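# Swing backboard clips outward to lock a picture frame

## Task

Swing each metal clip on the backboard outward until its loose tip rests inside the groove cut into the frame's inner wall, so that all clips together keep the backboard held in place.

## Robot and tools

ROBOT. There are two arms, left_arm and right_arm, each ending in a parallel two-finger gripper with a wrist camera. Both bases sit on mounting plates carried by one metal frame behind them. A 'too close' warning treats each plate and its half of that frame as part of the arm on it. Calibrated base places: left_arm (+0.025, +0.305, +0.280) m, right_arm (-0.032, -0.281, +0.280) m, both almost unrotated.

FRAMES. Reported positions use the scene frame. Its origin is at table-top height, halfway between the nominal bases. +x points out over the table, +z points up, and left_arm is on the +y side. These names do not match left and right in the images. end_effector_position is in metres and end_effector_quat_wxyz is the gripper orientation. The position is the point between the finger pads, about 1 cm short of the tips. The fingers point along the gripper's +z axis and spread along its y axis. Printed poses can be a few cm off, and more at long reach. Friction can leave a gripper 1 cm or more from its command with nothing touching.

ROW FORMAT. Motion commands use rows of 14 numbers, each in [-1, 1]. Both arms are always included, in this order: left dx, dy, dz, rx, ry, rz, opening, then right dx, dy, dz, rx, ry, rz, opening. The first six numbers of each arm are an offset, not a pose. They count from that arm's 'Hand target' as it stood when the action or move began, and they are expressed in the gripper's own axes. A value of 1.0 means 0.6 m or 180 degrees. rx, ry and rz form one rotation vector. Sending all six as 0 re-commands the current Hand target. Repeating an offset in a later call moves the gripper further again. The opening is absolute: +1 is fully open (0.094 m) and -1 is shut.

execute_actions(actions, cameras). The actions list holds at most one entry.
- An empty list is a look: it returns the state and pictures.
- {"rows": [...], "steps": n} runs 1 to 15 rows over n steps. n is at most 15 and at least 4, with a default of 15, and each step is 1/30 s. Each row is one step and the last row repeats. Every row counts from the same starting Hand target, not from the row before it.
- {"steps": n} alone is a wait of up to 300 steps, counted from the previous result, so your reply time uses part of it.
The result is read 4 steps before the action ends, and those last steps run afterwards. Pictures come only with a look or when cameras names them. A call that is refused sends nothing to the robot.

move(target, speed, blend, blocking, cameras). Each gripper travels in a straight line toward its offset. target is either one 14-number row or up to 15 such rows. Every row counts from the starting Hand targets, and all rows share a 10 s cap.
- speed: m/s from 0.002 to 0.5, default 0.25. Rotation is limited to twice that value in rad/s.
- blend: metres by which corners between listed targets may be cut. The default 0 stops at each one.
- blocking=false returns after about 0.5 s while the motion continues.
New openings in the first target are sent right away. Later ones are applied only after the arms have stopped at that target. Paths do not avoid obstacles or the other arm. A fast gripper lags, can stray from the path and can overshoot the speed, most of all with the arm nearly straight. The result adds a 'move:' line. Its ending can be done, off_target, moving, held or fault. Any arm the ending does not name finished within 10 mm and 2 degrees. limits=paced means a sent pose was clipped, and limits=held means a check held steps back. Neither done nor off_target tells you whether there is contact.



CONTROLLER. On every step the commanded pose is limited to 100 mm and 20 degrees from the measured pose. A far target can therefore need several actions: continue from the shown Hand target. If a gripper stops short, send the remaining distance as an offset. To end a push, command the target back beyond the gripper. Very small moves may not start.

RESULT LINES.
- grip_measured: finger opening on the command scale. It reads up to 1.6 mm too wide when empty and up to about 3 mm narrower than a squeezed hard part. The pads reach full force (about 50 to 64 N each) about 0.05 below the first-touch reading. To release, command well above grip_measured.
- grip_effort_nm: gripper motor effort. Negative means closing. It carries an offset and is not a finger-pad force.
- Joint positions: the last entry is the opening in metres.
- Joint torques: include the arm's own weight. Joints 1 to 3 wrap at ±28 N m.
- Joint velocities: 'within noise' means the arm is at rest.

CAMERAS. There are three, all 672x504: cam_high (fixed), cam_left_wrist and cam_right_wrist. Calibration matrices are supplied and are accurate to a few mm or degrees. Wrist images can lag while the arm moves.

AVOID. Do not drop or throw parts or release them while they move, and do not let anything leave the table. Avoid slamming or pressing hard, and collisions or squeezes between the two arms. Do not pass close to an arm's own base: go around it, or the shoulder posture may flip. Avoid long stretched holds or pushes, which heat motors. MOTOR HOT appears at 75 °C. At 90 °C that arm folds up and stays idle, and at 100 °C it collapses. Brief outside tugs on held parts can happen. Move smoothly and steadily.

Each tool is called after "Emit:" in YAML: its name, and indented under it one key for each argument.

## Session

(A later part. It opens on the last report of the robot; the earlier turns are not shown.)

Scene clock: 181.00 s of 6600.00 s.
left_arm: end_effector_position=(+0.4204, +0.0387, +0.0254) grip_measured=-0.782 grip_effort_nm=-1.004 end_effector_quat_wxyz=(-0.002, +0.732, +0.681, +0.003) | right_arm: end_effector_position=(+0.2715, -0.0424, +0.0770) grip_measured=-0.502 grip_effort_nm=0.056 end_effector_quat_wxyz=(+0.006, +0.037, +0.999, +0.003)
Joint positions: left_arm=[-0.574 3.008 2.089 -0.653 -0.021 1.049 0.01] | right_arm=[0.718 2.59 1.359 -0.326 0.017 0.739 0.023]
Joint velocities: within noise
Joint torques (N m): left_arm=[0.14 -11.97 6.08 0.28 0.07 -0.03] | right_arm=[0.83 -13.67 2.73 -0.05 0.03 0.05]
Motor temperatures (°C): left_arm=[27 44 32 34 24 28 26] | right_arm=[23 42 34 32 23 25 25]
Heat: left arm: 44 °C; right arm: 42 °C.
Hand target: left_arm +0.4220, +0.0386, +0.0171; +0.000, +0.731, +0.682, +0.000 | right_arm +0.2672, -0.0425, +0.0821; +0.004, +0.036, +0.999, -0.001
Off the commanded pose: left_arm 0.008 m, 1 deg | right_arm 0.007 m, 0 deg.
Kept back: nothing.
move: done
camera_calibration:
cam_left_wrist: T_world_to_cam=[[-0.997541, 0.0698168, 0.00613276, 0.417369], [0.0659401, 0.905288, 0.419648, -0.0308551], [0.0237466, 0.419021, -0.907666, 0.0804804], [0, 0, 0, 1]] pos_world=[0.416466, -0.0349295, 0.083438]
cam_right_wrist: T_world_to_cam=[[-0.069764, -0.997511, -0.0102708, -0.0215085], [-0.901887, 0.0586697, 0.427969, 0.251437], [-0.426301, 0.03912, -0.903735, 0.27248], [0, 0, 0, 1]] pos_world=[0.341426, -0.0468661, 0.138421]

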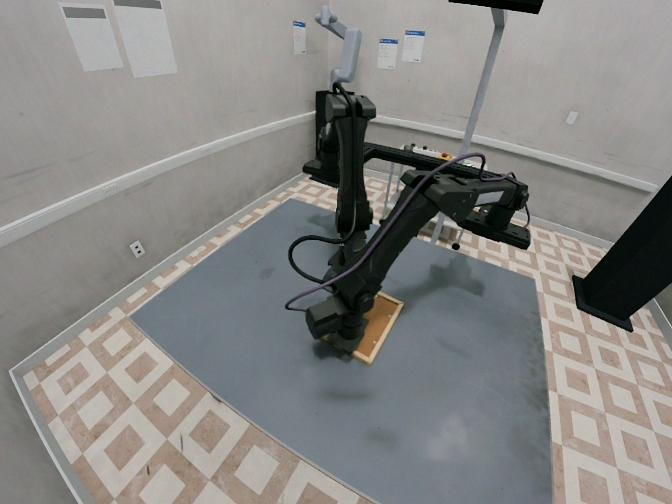

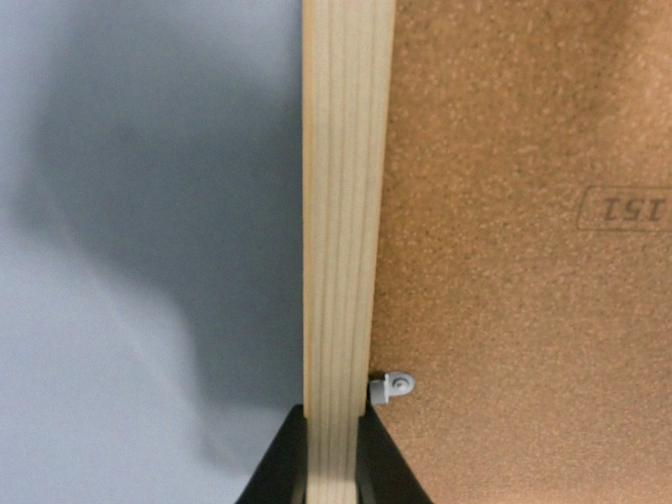

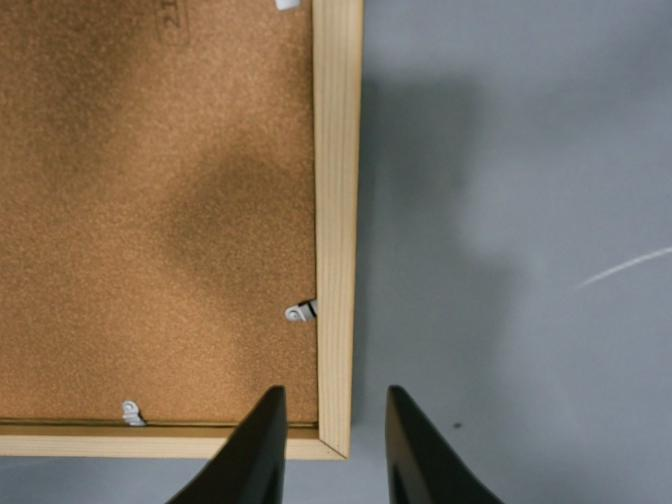

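Emit:
move:
  target:
    - [0,0,0,0,0,0,-0.8,-0.004,-0.001,0.08,0,0,0,-0.55]
    - [0,0,0,0,0,0,-0.8,-0.004,-0.001,0.118,0,0,0,-0.55]
  speed: [0.12, 0.06]

Emit:
zoom_image:
  camera: "cam_right_wrist"
  region: [230, 300, 430, 500]

Scene clock: 182.73 s of 6600.00 s.
left_arm: end_effector_position=(+0.4204, +0.0387, +0.0254) grip_measured=-0.782 grip_effort_nm=-1.009 end_effector_quat_wxyz=(-0.002, +0.732, +0.681, +0.003) | right_arm: end_effector_position=(+0.2713, -0.0416, +0.0214) grip_measured=-0.548 grip_effort_nm=-0.125 end_effector_quat_wxyz=(+0.006, +0.037, +0.999, +0.003)
Joint positions: left_arm=[-0.574 3.008 2.089 -0.653 -0.021 1.049 0.01] | right_arm=[0.718 2.773 1.446 -0.231 0.017 0.739 0.021]
Joint velocities: within noise
Joint torques (N m): left_arm=[0.14 -11.97 6.08 0.28 0.07 -0.03] | right_arm=[0.06 -9.84 4.88 0.21 0.06 -0.07]
Motor temperatures (°C): left_arm=[27 44 32 34 24 28 27] | right_arm=[23 42 34 32 23 25 25]
Heat: left arm: 44 °C; right arm: 42 °C.
Hand target: left_arm +0.4220, +0.0386, +0.0171; +0.000, +0.731, +0.682, +0.000 | right_arm +0.2701, -0.0434, +0.0113; +0.004, +0.036, +0.999, -0.001
Off the commanded pose: left_arm 0.009 m, 1 deg | right_arm 0.010 m, 0 deg.
Kept back: nothing.
move: done
camera_calibration:
cam_left_wrist: T_world_to_cam=[[-0.997541, 0.0698168, 0.00613276, 0.417369], [0.0659401, 0.905288, 0.419648, -0.0308551], [0.0237466, 0.419021, -0.907666, 0.0804804], [0, 0, 0, 1]] pos_world=[0.416466, -0.0349295, 0.083438]
cam_right_wrist: T_world_to_cam=[[-0.0697595, -0.997516, -0.00975964, -0.0213105], [-0.901631, 0.0588617, 0.428483, 0.274895], [-0.426844, 0.0386904, -0.903497, 0.222274], [0, 0, 0, 1]] pos_world=[0.341243, -0.0460382, 0.0828279]

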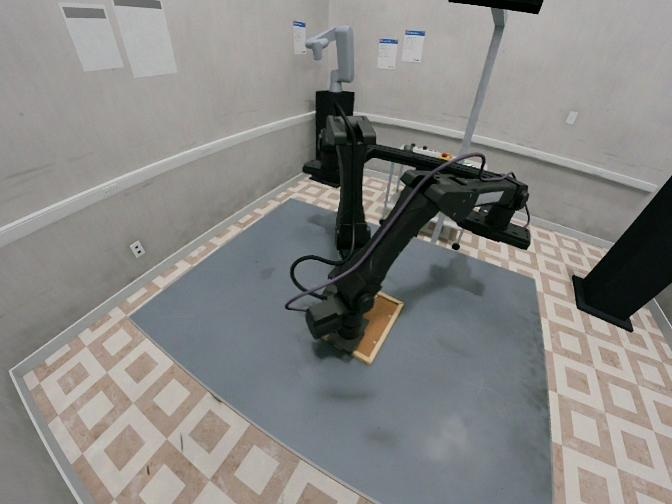

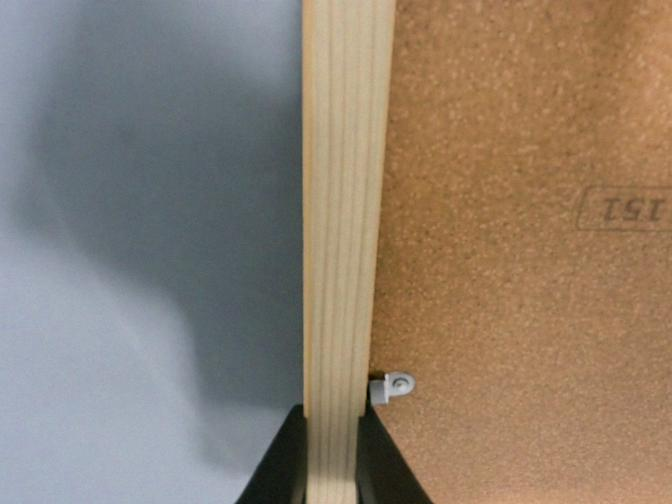

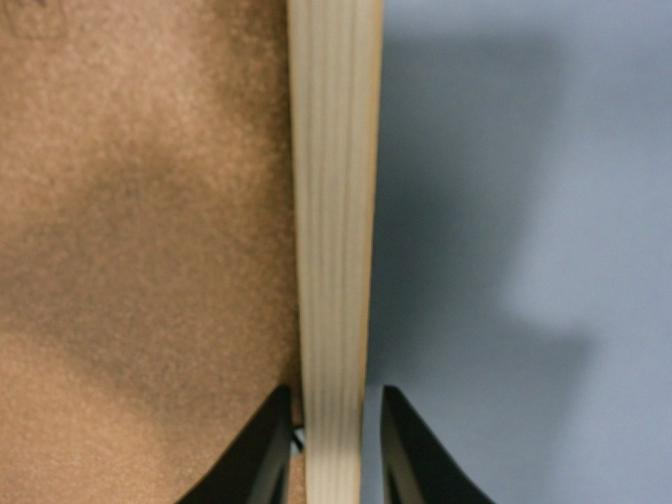

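Scaled by 2.520 from the camera's 672x504 image, which has a finer 960x720 frame.

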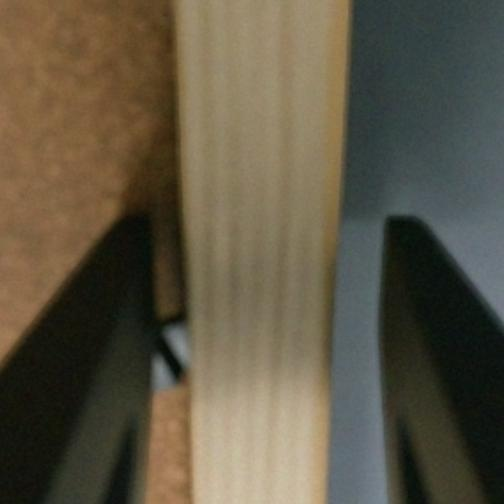

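Emit:
move:
  target: [0,0,0,0,0,0,-0.8,0.010,0,0,0,0,0,-0.55]
  speed: 0.05

Emit:
zoom_image:
  camera: "cam_right_wrist"
  region: [230, 300, 430, 500]

Scene clock: 183.67 s of 6600.00 s.
left_arm: end_effector_position=(+0.4204, +0.0387, +0.0254) grip_measured=-0.782 grip_effort_nm=-0.999 end_effector_quat_wxyz=(-0.002, +0.732, +0.681, +0.003) | right_arm: end_effector_position=(+0.2745, -0.0391, +0.0215) grip_measured=-0.548 grip_effort_nm=-0.125 end_effector_quat_wxyz=(+0.012, +0.038, +0.999, +0.008)
Joint positions: left_arm=[-0.574 3.008 2.089 -0.653 -0.021 1.049 0.01] | right_arm=[0.718 2.773 1.446 -0.215 0.017 0.739 0.021]
Joint velocities: within noise
Joint torques (N m): left_arm=[0.13 -11.96 6.08 0.28 0.07 -0.03] | right_arm=[0.85 -10.4 2.86 0.24 0.05 0.07]
Motor temperatures (°C): left_arm=[27 44 32 34 24 28 27] | right_arm=[23 42 33 32 23 25 25]
Heat: left arm: 44 °C; right arm: 42 °C.
Hand target: left_arm +0.4219, +0.0386, +0.0171; +0.000, +0.731, +0.682, +0.000 | right_arm +0.2641, -0.0430, +0.0112; +0.004, +0.036, +0.999, -0.001
Off the commanded pose: left_arm 0.009 m, 1 deg | right_arm 0.015 m, 1 deg.
Kept back: nothing.
move: off_target (right_arm)
camera_calibration:
cam_left_wrist: T_world_to_cam=[[-0.997541, 0.0698168, 0.00613276, 0.417369], [0.0659401, 0.905288, 0.419648, -0.0308551], [0.0237466, 0.419021, -0.907666, 0.0804804], [0, 0, 0, 1]] pos_world=[0.416466, -0.0349295, 0.083438]
cam_right_wrist: T_world_to_cam=[[-0.0705493, -0.997297, -0.0205122, -0.0181859], [-0.906907, 0.0555649, 0.417652, 0.279095], [-0.415383, 0.0480677, -0.908376, 0.220915], [0, 0, 0, 1]] pos_world=[0.343595, -0.0442635, 0.0837367]

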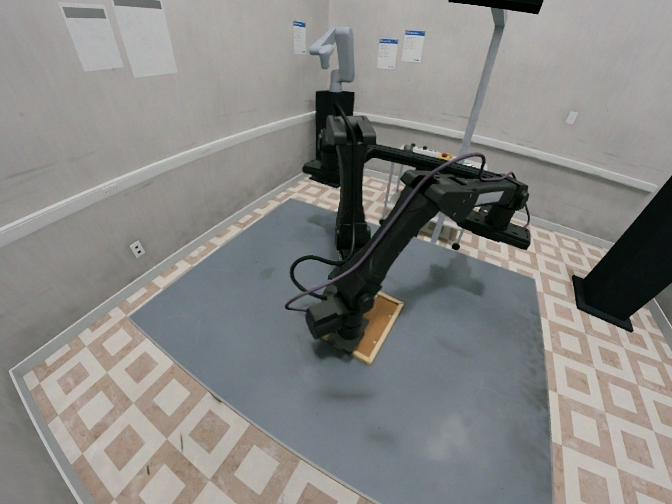

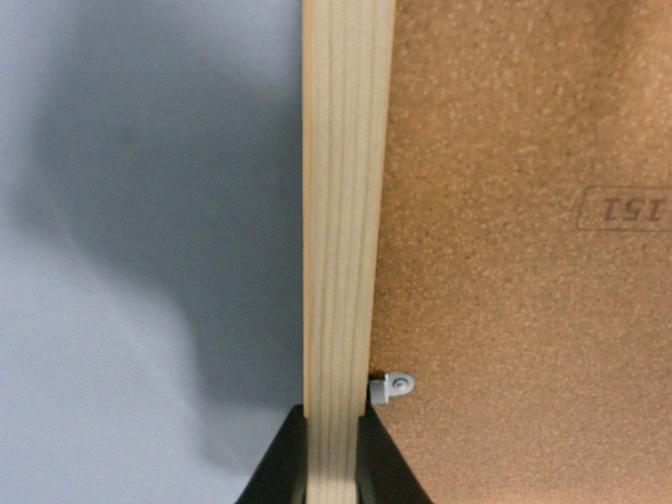

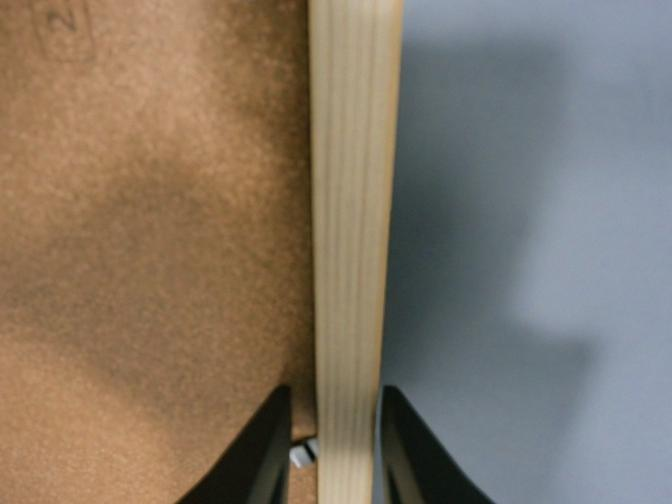

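Scaled by 2.520 from the camera's 672x504 image, which has a finer 960x720 frame.

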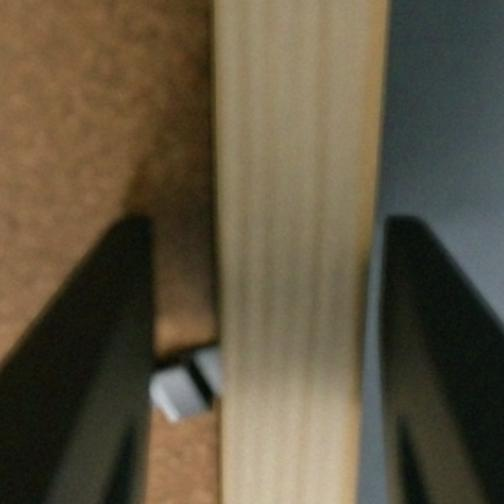

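Emit:
move:
  target: [0,0,0,0,0,0,-0.8,0.003,0,-0.016,0,0,0,-0.55]
  speed: 0.05

Emit:
zoom_image:
  camera: "cam_right_wrist"
  region: [230, 300, 430, 500]

Scene clock: 184.60 s of 6600.00 s.
left_arm: end_effector_position=(+0.4204, +0.0387, +0.0254) grip_measured=-0.782 grip_effort_nm=-1.009 end_effector_quat_wxyz=(-0.002, +0.732, +0.681, +0.003) | right_arm: end_effector_position=(+0.2708, -0.0399, +0.0205) grip_measured=-0.548 grip_effort_nm=-0.129 end_effector_quat_wxyz=(+0.011, +0.038, +0.999, +0.007)
Joint positions: left_arm=[-0.574 3.008 2.089 -0.653 -0.021 1.049 0.01] | right_arm=[0.722 2.772 1.435 -0.207 0.017 0.743 0.021]
Joint velocities: within noise
Joint torques (N m): left_arm=[0.13 -11.99 6.09 0.28 0.07 -0.03] | right_arm=[0.88 -12.9 1.94 0.06 0.04 0.05]
Motor temperatures (°C): left_arm=[27 44 32 34 24 28 27] | right_arm=[23 42 33 32 23 25 25]
Heat: left arm: 44 °C; right arm: 42 °C.
Hand target: left_arm +0.4220, +0.0386, +0.0171; +0.000, +0.731, +0.682, +0.000 | right_arm +0.2625, -0.0428, +0.0209; +0.004, +0.036, +0.999, +0.000
Off the commanded pose: left_arm 0.009 m, 1 deg | right_arm 0.009 m, 1 deg.
Kept back: nothing.
move: done
camera_calibration:
cam_left_wrist: T_world_to_cam=[[-0.997541, 0.0698168, 0.00613276, 0.417369], [0.0659401, 0.905288, 0.419648, -0.0308551], [0.0237466, 0.419021, -0.907666, 0.0804804], [0, 0, 0, 1]] pos_world=[0.416466, -0.0349295, 0.083438]
cam_right_wrist: T_world_to_cam=[[-0.0705537, -0.997339, -0.0183388, -0.0192809], [-0.905773, 0.0563534, 0.419999, 0.275907], [-0.417848, 0.0462433, -0.907339, 0.219141], [0, 0, 0, 1]] pos_world=[0.340117, -0.0449117, 0.082601]

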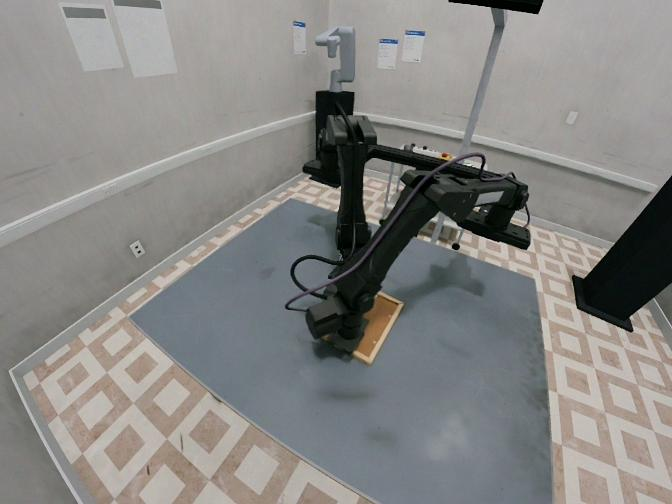

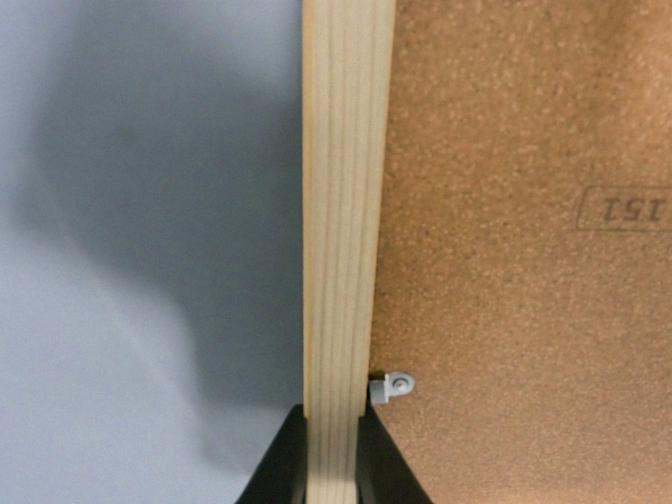

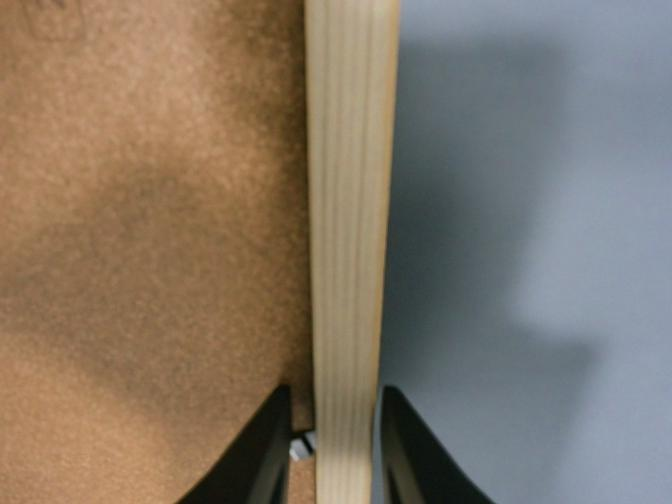

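Scaled by 2.520 from the camera's 672x504 image, which has a finer 960x720 frame.

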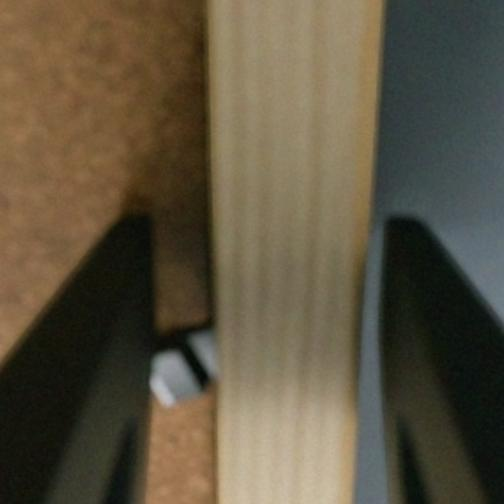

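Emit:
move:
  target: [0,0,0,0,0,0,-0.8,0.004,0.001,-0.009,0,0,0,-0.55]
  speed: 0.05

Emit:
zoom_image:
  camera: "cam_right_wrist"
  region: [230, 300, 430, 500]

Scene clock: 185.53 s of 6600.00 s.
left_arm: end_effector_position=(+0.4205, +0.0386, +0.0255) grip_measured=-0.782 grip_effort_nm=-1.009 end_effector_quat_wxyz=(-0.002, +0.732, +0.681, +0.003) | right_arm: end_effector_position=(+0.2674, -0.0406, +0.0209) grip_measured=-0.548 grip_effort_nm=-0.125 end_effector_quat_wxyz=(+0.011, +0.039, +0.999, +0.007)
Joint positions: left_arm=[-0.574 3.008 2.089 -0.653 -0.021 1.049 0.01] | right_arm=[0.727 2.766 1.417 -0.195 0.018 0.75 0.021]
Joint velocities: within noise
Joint torques (N m): left_arm=[0.13 -11.96 6.06 0.28 0.07 -0.03] | right_arm=[1.05 -14.09 1.98 -0.01 0.07 -0.01]
Motor temperatures (°C): left_arm=[27 44 32 34 24 28 27] | right_arm=[23 42 33 32 23 25 25]
Heat: left arm: 44 °C; right arm: 42 °C.
Hand target: left_arm +0.4221, +0.0385, +0.0171; +0.000, +0.731, +0.682, +0.000 | right_arm +0.2599, -0.0421, +0.0262; +0.004, +0.036, +0.999, +0.000
Off the commanded pose: left_arm 0.009 m, 1 deg | right_arm 0.009 m, 1 deg.
Kept back: nothing.
move: done
camera_calibration:
cam_left_wrist: T_world_to_cam=[[-0.997543, 0.0698129, 0.00580264, 0.417513], [0.0658028, 0.905378, 0.419476, -0.0307582], [0.0240312, 0.418827, -0.907748, 0.0804709], [0, 0, 0, 1]] pos_world=[0.416578, -0.0350034, 0.0835269]
cam_right_wrist: T_world_to_cam=[[-0.0728458, -0.997177, -0.0182263, -0.0195498], [-0.905948, 0.058517, 0.419325, 0.272846], [-0.417075, 0.0470582, -0.907653, 0.217861], [0, 0, 0, 1]] pos_world=[0.336624, -0.0457129, 0.0829744]

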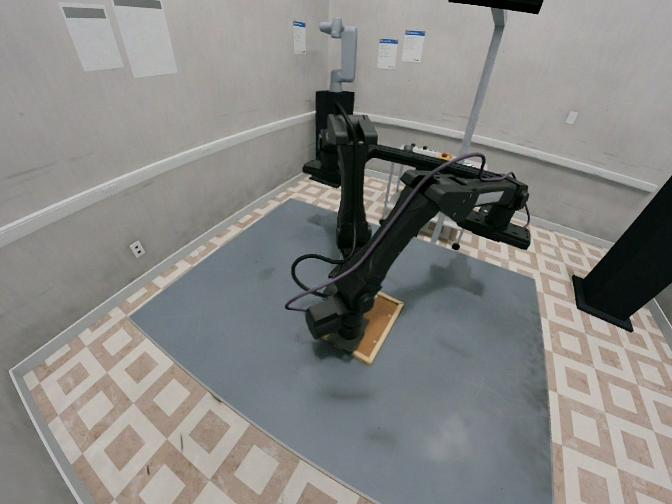

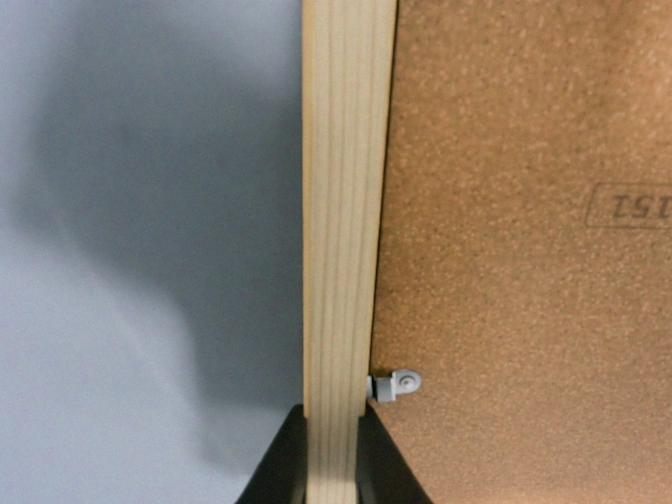

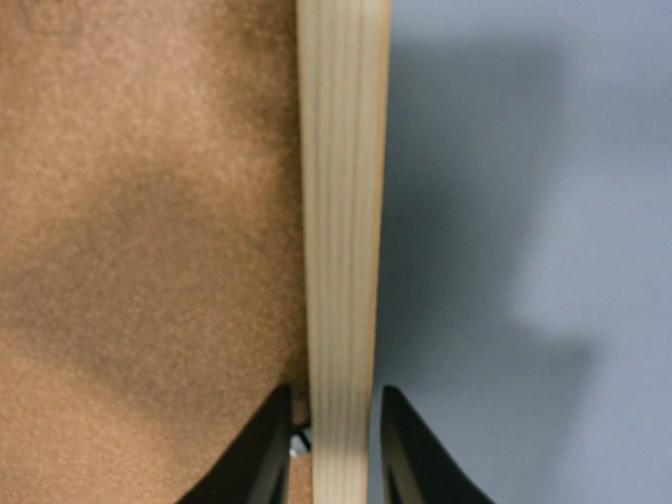

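Scaled by 2.520 from the camera's 672x504 image, which has a finer 960x720 frame.

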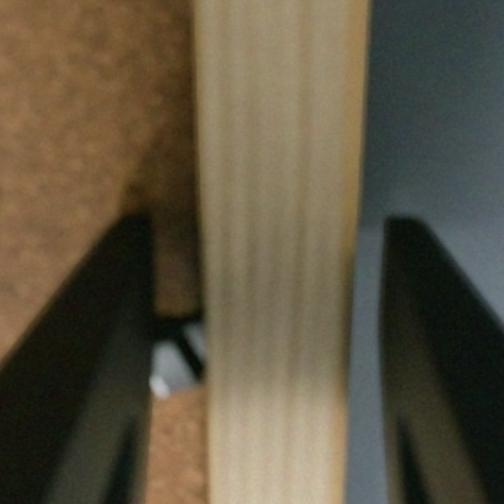

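Emit:
move:
  target: [0,0,0,0,0,0,-0.8,0.005,0.001,-0.004,0,0,0,-0.55]
  speed: 0.05

Emit:
zoom_image:
  camera: "cam_right_wrist"
  region: [230, 300, 430, 500]

Scene clock: 186.47 s of 6600.00 s.
left_arm: end_effector_position=(+0.4204, +0.0387, +0.0254) grip_measured=-0.782 grip_effort_nm=-1.009 end_effector_quat_wxyz=(-0.002, +0.732, +0.681, +0.003) | right_arm: end_effector_position=(+0.2621, -0.0400, +0.0229) grip_measured=-0.548 grip_effort_nm=-0.125 end_effector_quat_wxyz=(+0.009, +0.037, +0.999, +0.005)
Joint positions: left_arm=[-0.574 3.008 2.089 -0.653 -0.021 1.049 0.01] | right_arm=[0.736 2.755 1.399 -0.195 0.018 0.756 0.021]
Joint velocities: within noise
Joint torques (N m): left_arm=[0.16 -11.96 6.06 0.28 0.07 -0.03] | right_arm=[0.68 -13.98 2.13 -0.03 0.03 0.04]
Motor temperatures (°C): left_arm=[27 44 32 34 24 28 27] | right_arm=[23 43 33 32 23 25 25]
Heat: left arm: 44 °C; right arm: 43 °C.
Hand target: left_arm +0.4219, +0.0386, +0.0171; +0.000, +0.731, +0.682, +0.000 | right_arm +0.2570, -0.0413, +0.0286; +0.004, +0.036, +0.999, -0.001
Off the commanded pose: left_arm 0.008 m, 1 deg | right_arm 0.008 m, 1 deg.
Kept back: nothing.
move: done
camera_calibration:
cam_left_wrist: T_world_to_cam=[[-0.997541, 0.0698168, 0.00613276, 0.417369], [0.0659401, 0.905288, 0.419648, -0.0308551], [0.0237466, 0.419021, -0.907666, 0.0804804], [0, 0, 0, 1]] pos_world=[0.416466, -0.0349295, 0.083438]
cam_right_wrist: T_world_to_cam=[[-0.0686591, -0.997535, -0.0145199, -0.0205818], [-0.90456, 0.056108, 0.422638, 0.266657], [-0.420781, 0.0421521, -0.906182, 0.218248], [0, 0, 0, 1]] pos_world=[0.331629, -0.0446923, 0.0847741]

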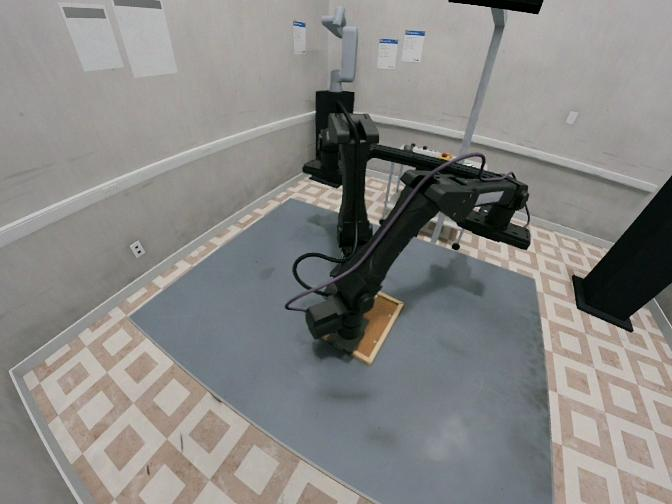

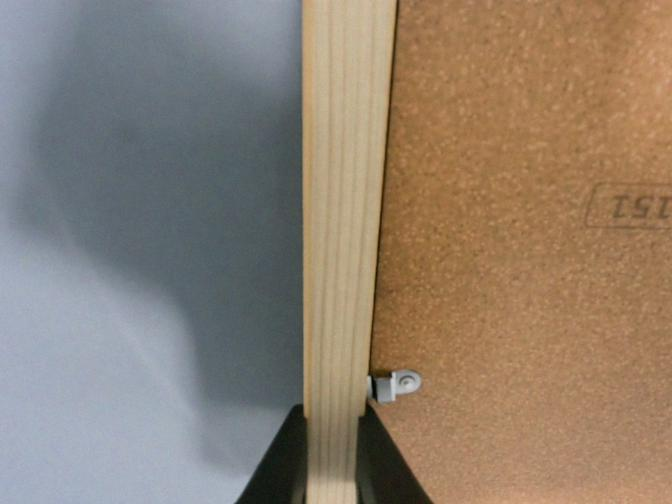

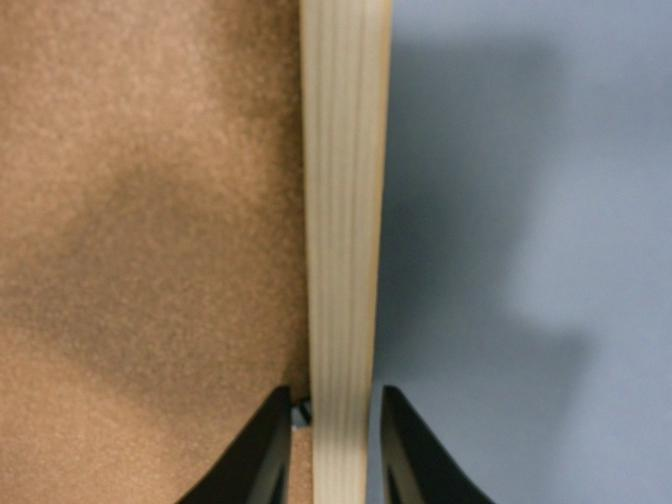

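Scaled by 2.520 from the camera's 672x504 image, which has a finer 960x720 frame.

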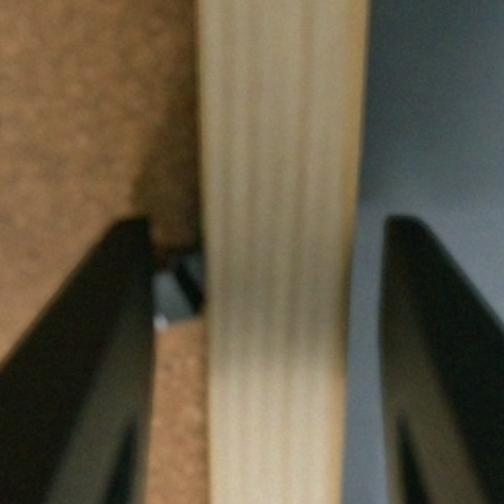

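Emit:
move:
  target: [0,0,0,0,0,0,-0.8,-0.005,0,-0.05,0,0,0,-0.35]
  speed: 0.1

Emit:
zoom_image:
  camera: "cam_right_wrist"
  region: [200, 250, 400, 450]

Scene clock: 188.37 s of 6600.00 s.
left_arm: end_effector_position=(+0.4205, +0.0386, +0.0255) grip_measured=-0.782 grip_effort_nm=-1.009 end_effector_quat_wxyz=(-0.002, +0.732, +0.681, +0.003) | right_arm: end_effector_position=(+0.2635, -0.0394, +0.0535) grip_measured=-0.352 grip_effort_nm=0.056 end_effector_quat_wxyz=(+0.008, +0.037, +0.999, +0.004)
Joint positions: left_arm=[-0.574 3.008 2.089 -0.653 -0.021 1.049 0.01] | right_arm=[0.736 2.657 1.362 -0.26 0.018 0.756 0.03]
Joint velocities: within noise
Joint torques (N m): left_arm=[0.14 -11.97 6.08 0.28 0.08 -0.03] | right_arm=[0.42 -13.86 2.28 -0.01 0.05 -0.01]
Motor temperatures (°C): left_arm=[27 44 32 34 24 28 27] | right_arm=[23 43 33 32 23 25 25]
Heat: left arm: 44 °C; right arm: 43 °C.
Hand target: left_arm +0.4221, +0.0385, +0.0171; +0.000, +0.731, +0.682, +0.000 | right_arm +0.2597, -0.0415, +0.0586; +0.004, +0.036, +0.999, -0.001
Off the commanded pose: left_arm 0.009 m, 1 deg | right_arm 0.007 m, 1 deg.
Kept back: nothing.
move: done
camera_calibration:
cam_left_wrist: T_world_to_cam=[[-0.997543, 0.0698129, 0.00580264, 0.417513], [0.0658028, 0.905378, 0.419476, -0.0307582], [0.0240312, 0.418827, -0.907748, 0.0804709], [0, 0, 0, 1]] pos_world=[0.416578, -0.0350034, 0.0835269]
cam_right_wrist: T_world_to_cam=[[-0.0690228, -0.99755, -0.0113994, -0.0195139], [-0.903035, 0.0576187, 0.425685, 0.254466], [-0.423985, 0.039676, -0.9048, 0.247193], [0, 0, 0, 1]] pos_world=[0.333251, -0.0439358, 0.115115]

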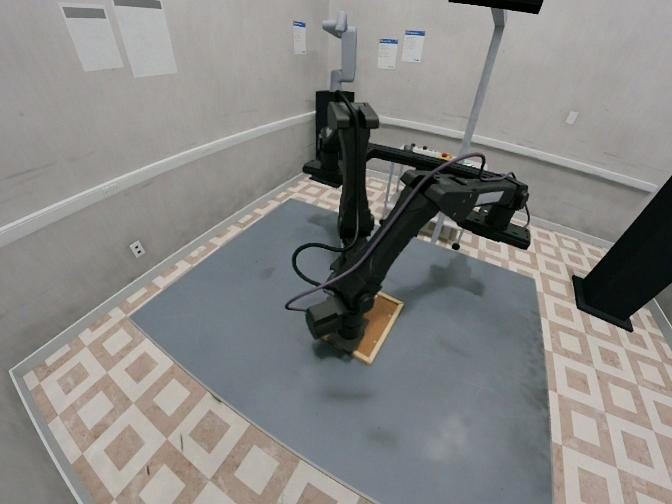

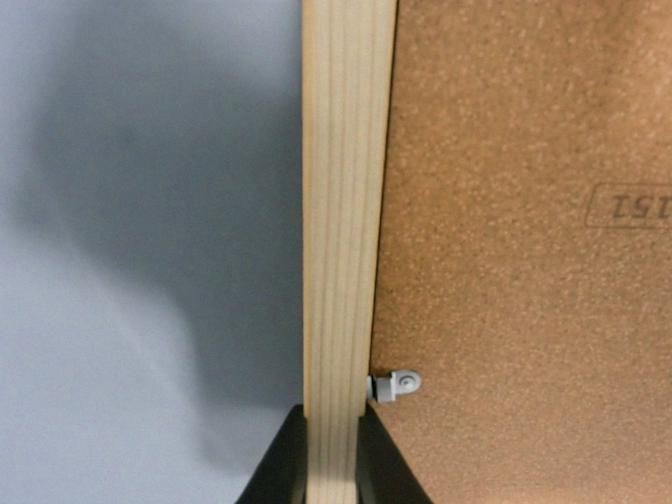

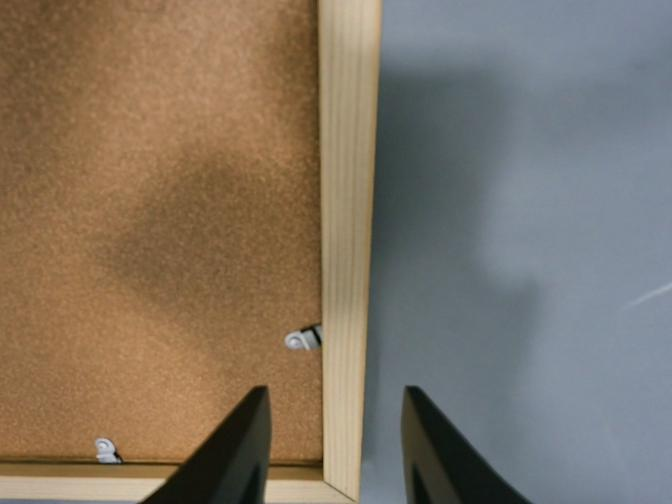

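Scaled by 2.520 from the camera's 672x504 image, which has a finer 960x720 frame.

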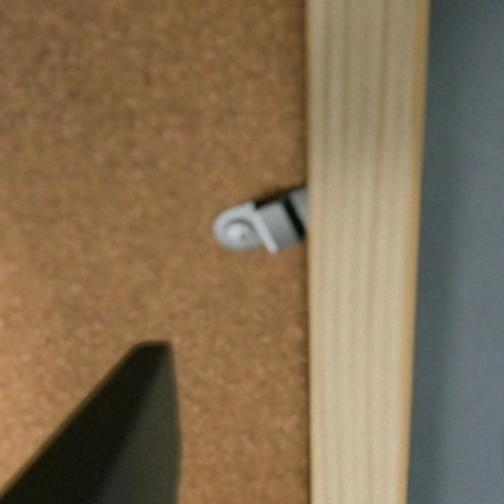

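Emit:
move:
  target:
    - [0,0,0,0,0,0,-0.8,-0.0072,0.0005,0.03,0,0,0,-0.25]
    - [0,0,0,0,0,0,-0.8,-0.0072,0.0005,0.0800,0,0,0,-0.25]
  speed: 0.06

Emit:
zoom_image:
  camera: "cam_right_wrist"
  region: [200, 250, 450, 500]

Scene clock: 189.93 s of 6600.00 s.
left_arm: end_effector_position=(+0.4205, +0.0386, +0.0255) grip_measured=-0.782 grip_effort_nm=-1.009 end_effector_quat_wxyz=(-0.002, +0.732, +0.681, +0.003) | right_arm: end_effector_position=(+0.2659, -0.0370, +0.0214) grip_measured=-0.252 grip_effort_nm=0.056 end_effector_quat_wxyz=(+0.008, +0.036, +0.999, +0.004)
Joint positions: left_arm=[-0.574 3.008 2.089 -0.653 -0.021 1.049 0.01] | right_arm=[0.736 2.769 1.433 -0.216 0.018 0.754 0.035]
Joint velocities: within noise
Joint torques (N m): left_arm=[0.14 -12 6.08 0.28 0.07 -0.03] | right_arm=[-0.32 -9.55 4.59 0.18 0.02 -0.11]
Motor temperatures (°C): left_arm=[27 45 32 34 24 28 27] | right_arm=[23 43 33 32 23 25 25]
Heat: left arm: 45 °C; right arm: 43 °C.
Hand target: left_arm +0.4219, +0.0386, +0.0171; +0.000, +0.731, +0.682, +0.000 | right_arm +0.2645, -0.0416, +0.0106; +0.004, +0.036, +0.999, -0.001
Off the commanded pose: left_arm 0.009 m, 1 deg | right_arm 0.012 m, 1 deg.
Kept back: nothing.
move: off_target (right_arm)
camera_calibration:
cam_left_wrist: T_world_to_cam=[[-0.997543, 0.0698129, 0.00580264, 0.417513], [0.0658028, 0.905378, 0.419476, -0.0307582], [0.0240312, 0.418827, -0.907748, 0.0804709], [0, 0, 0, 1]] pos_world=[0.416578, -0.0350034, 0.0835269]
cam_right_wrist: T_world_to_cam=[[-0.0667464, -0.997693, -0.012405, -0.0178195], [-0.903673, 0.0551764, 0.424654, 0.270193], [-0.42299, 0.0395542, -0.905271, 0.218856], [0, 0, 0, 1]] pos_world=[0.33555, -0.0413433, 0.0831648]

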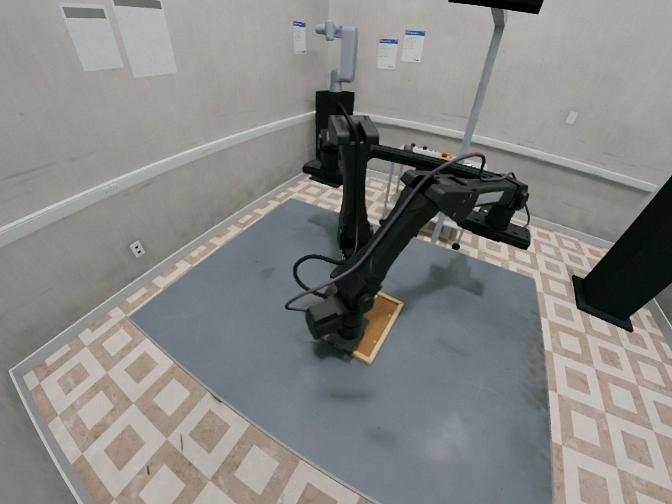

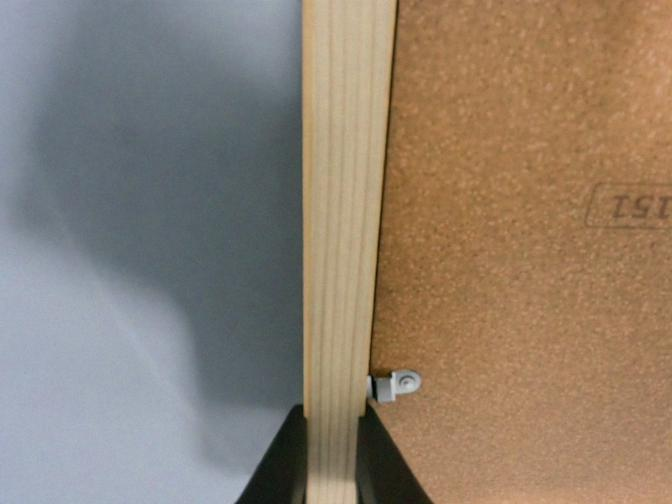

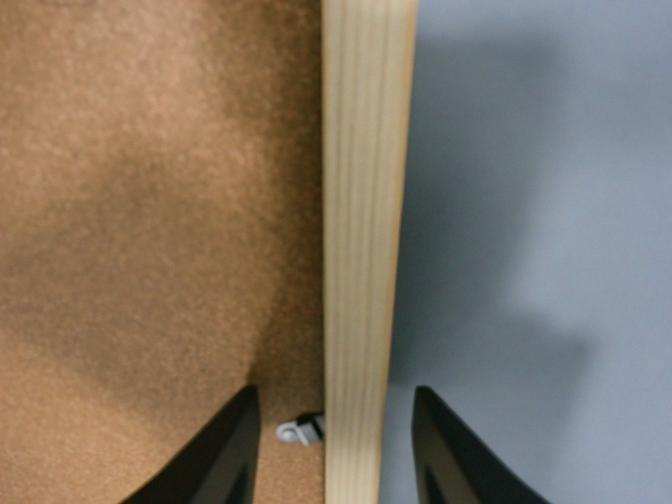

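Scaled by 2.016 from the camera's 672x504 image, which has a finer 960x720 frame.

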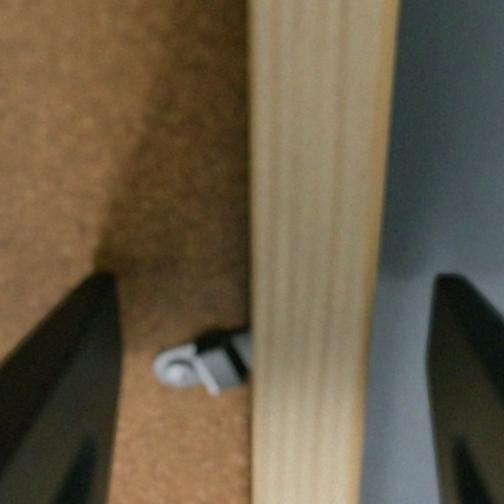

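Emit:
move:
  target: [0,0,0,0,0,0,-0.8,0.003,-0.003,0,0,0,0,-0.5]
  speed: 0.05

Emit:
zoom_image:
  camera: "cam_right_wrist"
  region: [200, 250, 450, 500]

Scene clock: 190.87 s of 6600.00 s.
left_arm: end_effector_position=(+0.4205, +0.0386, +0.0255) grip_measured=-0.782 grip_effort_nm=-1.009 end_effector_quat_wxyz=(-0.002, +0.732, +0.681, +0.003) | right_arm: end_effector_position=(+0.2671, -0.0360, +0.0215) grip_measured=-0.498 grip_effort_nm=-0.129 end_effector_quat_wxyz=(+0.010, +0.035, +0.999, +0.006)
Joint positions: left_arm=[-0.574 3.008 2.089 -0.653 -0.021 1.049 0.01] | right_arm=[0.736 2.769 1.433 -0.21 0.018 0.754 0.024]
Joint velocities: within noise
Joint torques (N m): left_arm=[0.13 -11.97 6.06 0.27 0.07 -0.03] | right_arm=[-0.47 -10.06 3.28 0.26 0.06 -0.07]
Motor temperatures (°C): left_arm=[27 45 32 34 24 28 27] | right_arm=[23 43 33 32 23 25 25]
Heat: left arm: 45 °C; right arm: 43 °C.
Hand target: left_arm +0.4219, +0.0386, +0.0171; +0.000, +0.731, +0.682, +0.000 | right_arm +0.2625, -0.0432, +0.0106; +0.004, +0.036, +0.999, -0.001
Off the commanded pose: left_arm 0.009 m, 1 deg | right_arm 0.014 m, 1 deg.
Kept back: nothing.
move: off_target (right_arm)
camera_calibration:
cam_left_wrist: T_world_to_cam=[[-0.997543, 0.0698129, 0.00580264, 0.417513], [0.0658028, 0.905378, 0.419476, -0.0307582], [0.0240312, 0.418827, -0.907748, 0.0804709], [0, 0, 0, 1]] pos_world=[0.416578, -0.0350034, 0.0835269]
cam_right_wrist: T_world_to_cam=[[-0.0663811, -0.997657, -0.0165569, -0.0167925], [-0.905691, 0.0532821, 0.420577, 0.271749], [-0.418709, 0.0429138, -0.907106, 0.218361], [0, 0, 0, 1]] pos_world=[0.336435, -0.0406032, 0.083507]

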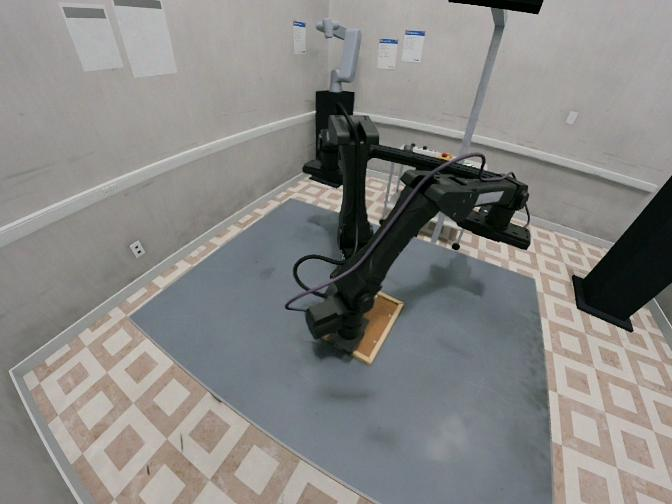

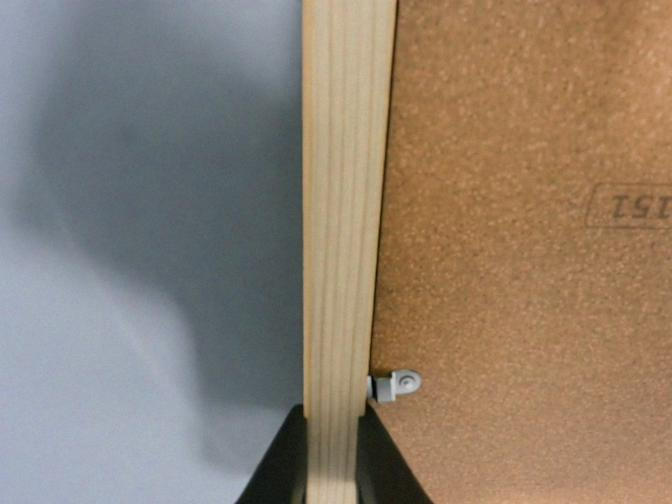

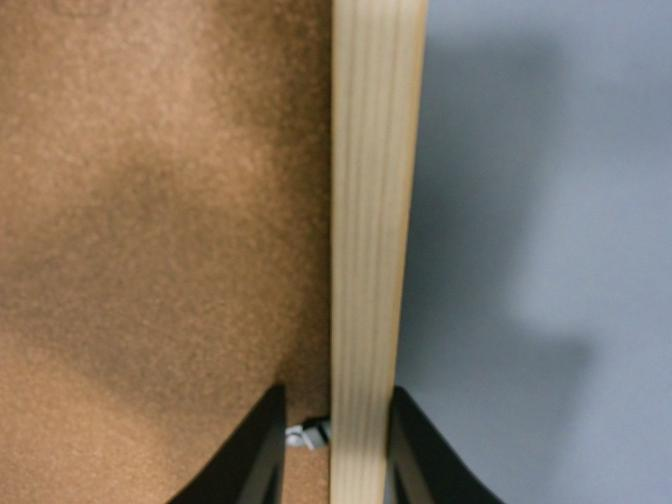

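Scaled by 2.016 from the camera's 672x504 image, which has a finer 960x720 frame.

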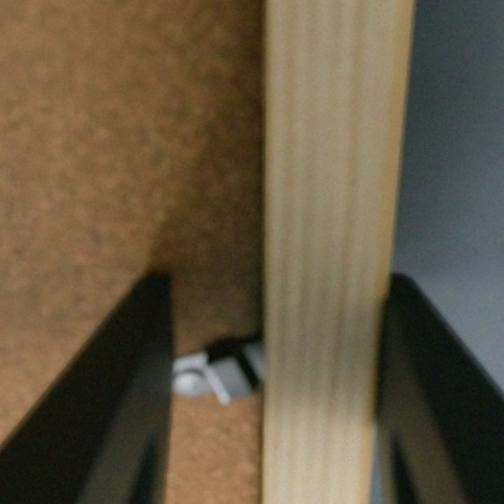

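Emit:
move:
  target:
    - [0,0,0,0,0,0,-0.8,0.002,-0.006,0,0,0,-0.075,-0.5]
    - [0,0,0,0,0,0,-0.8,0.002,-0.009,0,0,0,-0.075,-0.6]
  speed: 0.05

Emit:
zoom_image:
  camera: "cam_right_wrist"
  region: [200, 250, 450, 500]

Scene clock: 194.30 s of 6600.00 s.
left_arm: end_effector_position=(+0.4205, +0.0386, +0.0255) grip_measured=-0.782 grip_effort_nm=-1.004 end_effector_quat_wxyz=(-0.002, +0.732, +0.681, +0.003) | right_arm: end_effector_position=(+0.2678, -0.0391, +0.0205) grip_measured=-0.592 grip_effort_nm=-0.462 end_effector_quat_wxyz=(+0.011, -0.078, +0.997, +0.007)
Joint positions: left_arm=[-0.574 3.008 2.089 -0.653 -0.021 1.049 0.01] | right_arm=[0.727 2.769 1.424 -0.2 0.014 0.518 0.019]
Joint velocities: within noise
Joint torques (N m): left_arm=[0.16 -11.97 6.06 0.28 0.07 -0.03] | right_arm=[-0.23 -10.67 2.17 0.3 0.09 -0.17]
Motor temperatures (°C): left_arm=[27 45 32 34 24 28 27] | right_arm=[23 42 33 32 23 25 25]
Heat: left arm: 45 °C; right arm: 42 °C.
Hand target: left_arm +0.4221, +0.0385, +0.0171; +0.000, +0.731, +0.682, +0.000 | right_arm +0.2609, -0.0485, +0.0106; +0.004, -0.082, +0.997, -0.001
Off the commanded pose: left_arm 0.009 m, 1 deg | right_arm 0.015 m, 1 deg.
Kept back: nothing.
move: off_target (right_arm); target 2's new opening was sent with right_arm's hand 0.016 m and 1 deg from that target
camera_calibration:
cam_left_wrist: T_world_to_cam=[[-0.997543, 0.0698129, 0.00580264, 0.417513], [0.0658028, 0.905378, 0.419476, -0.0307582], [0.0240312, 0.418827, -0.907748, 0.0804709], [0, 0, 0, 1]] pos_world=[0.416578, -0.0350034, 0.0835269]
cam_right_wrist: T_world_to_cam=[[0.159495, -0.987062, -0.0164336, -0.0798934], [-0.895364, -0.151649, 0.41872, 0.262279], [-0.415795, -0.0520695, -0.907967, 0.213429], [0, 0, 0, 1]] pos_world=[0.33632, -0.0279723, 0.0826517]

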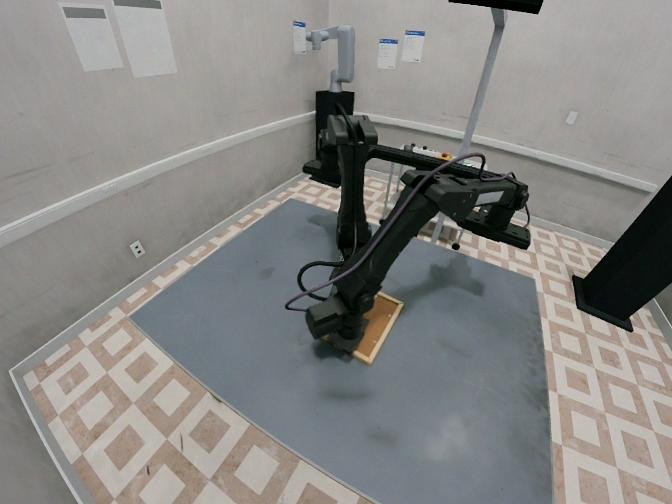

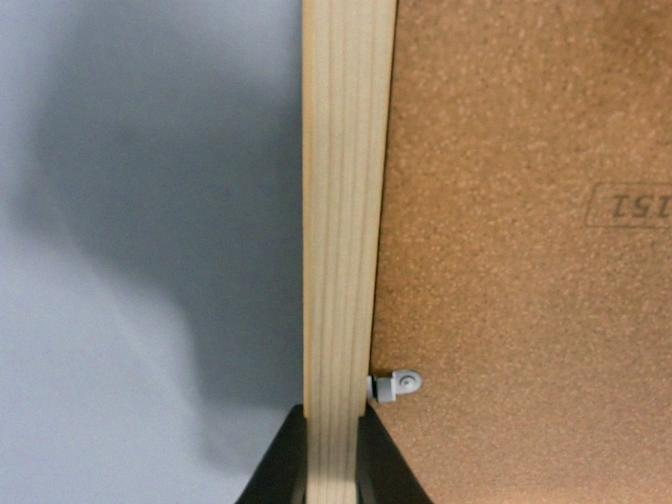

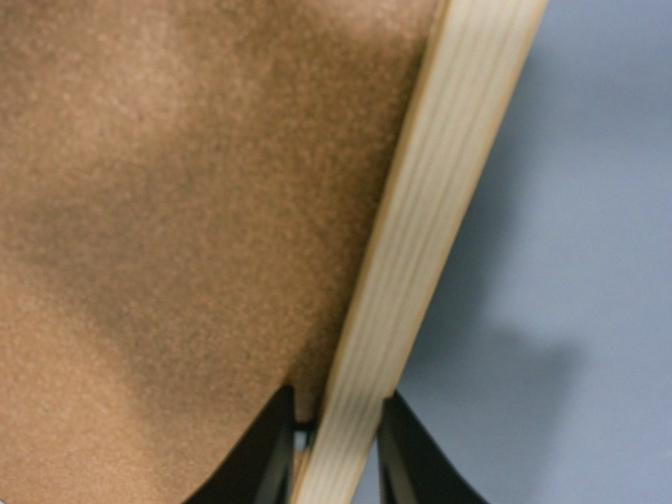

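Scaled by 2.016 from the camera's 672x504 image, which has a finer 960x720 frame.

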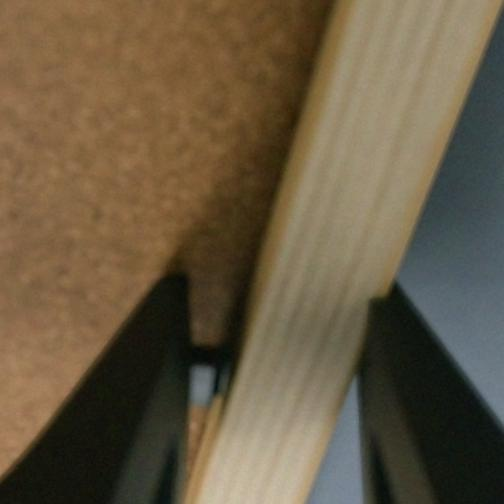

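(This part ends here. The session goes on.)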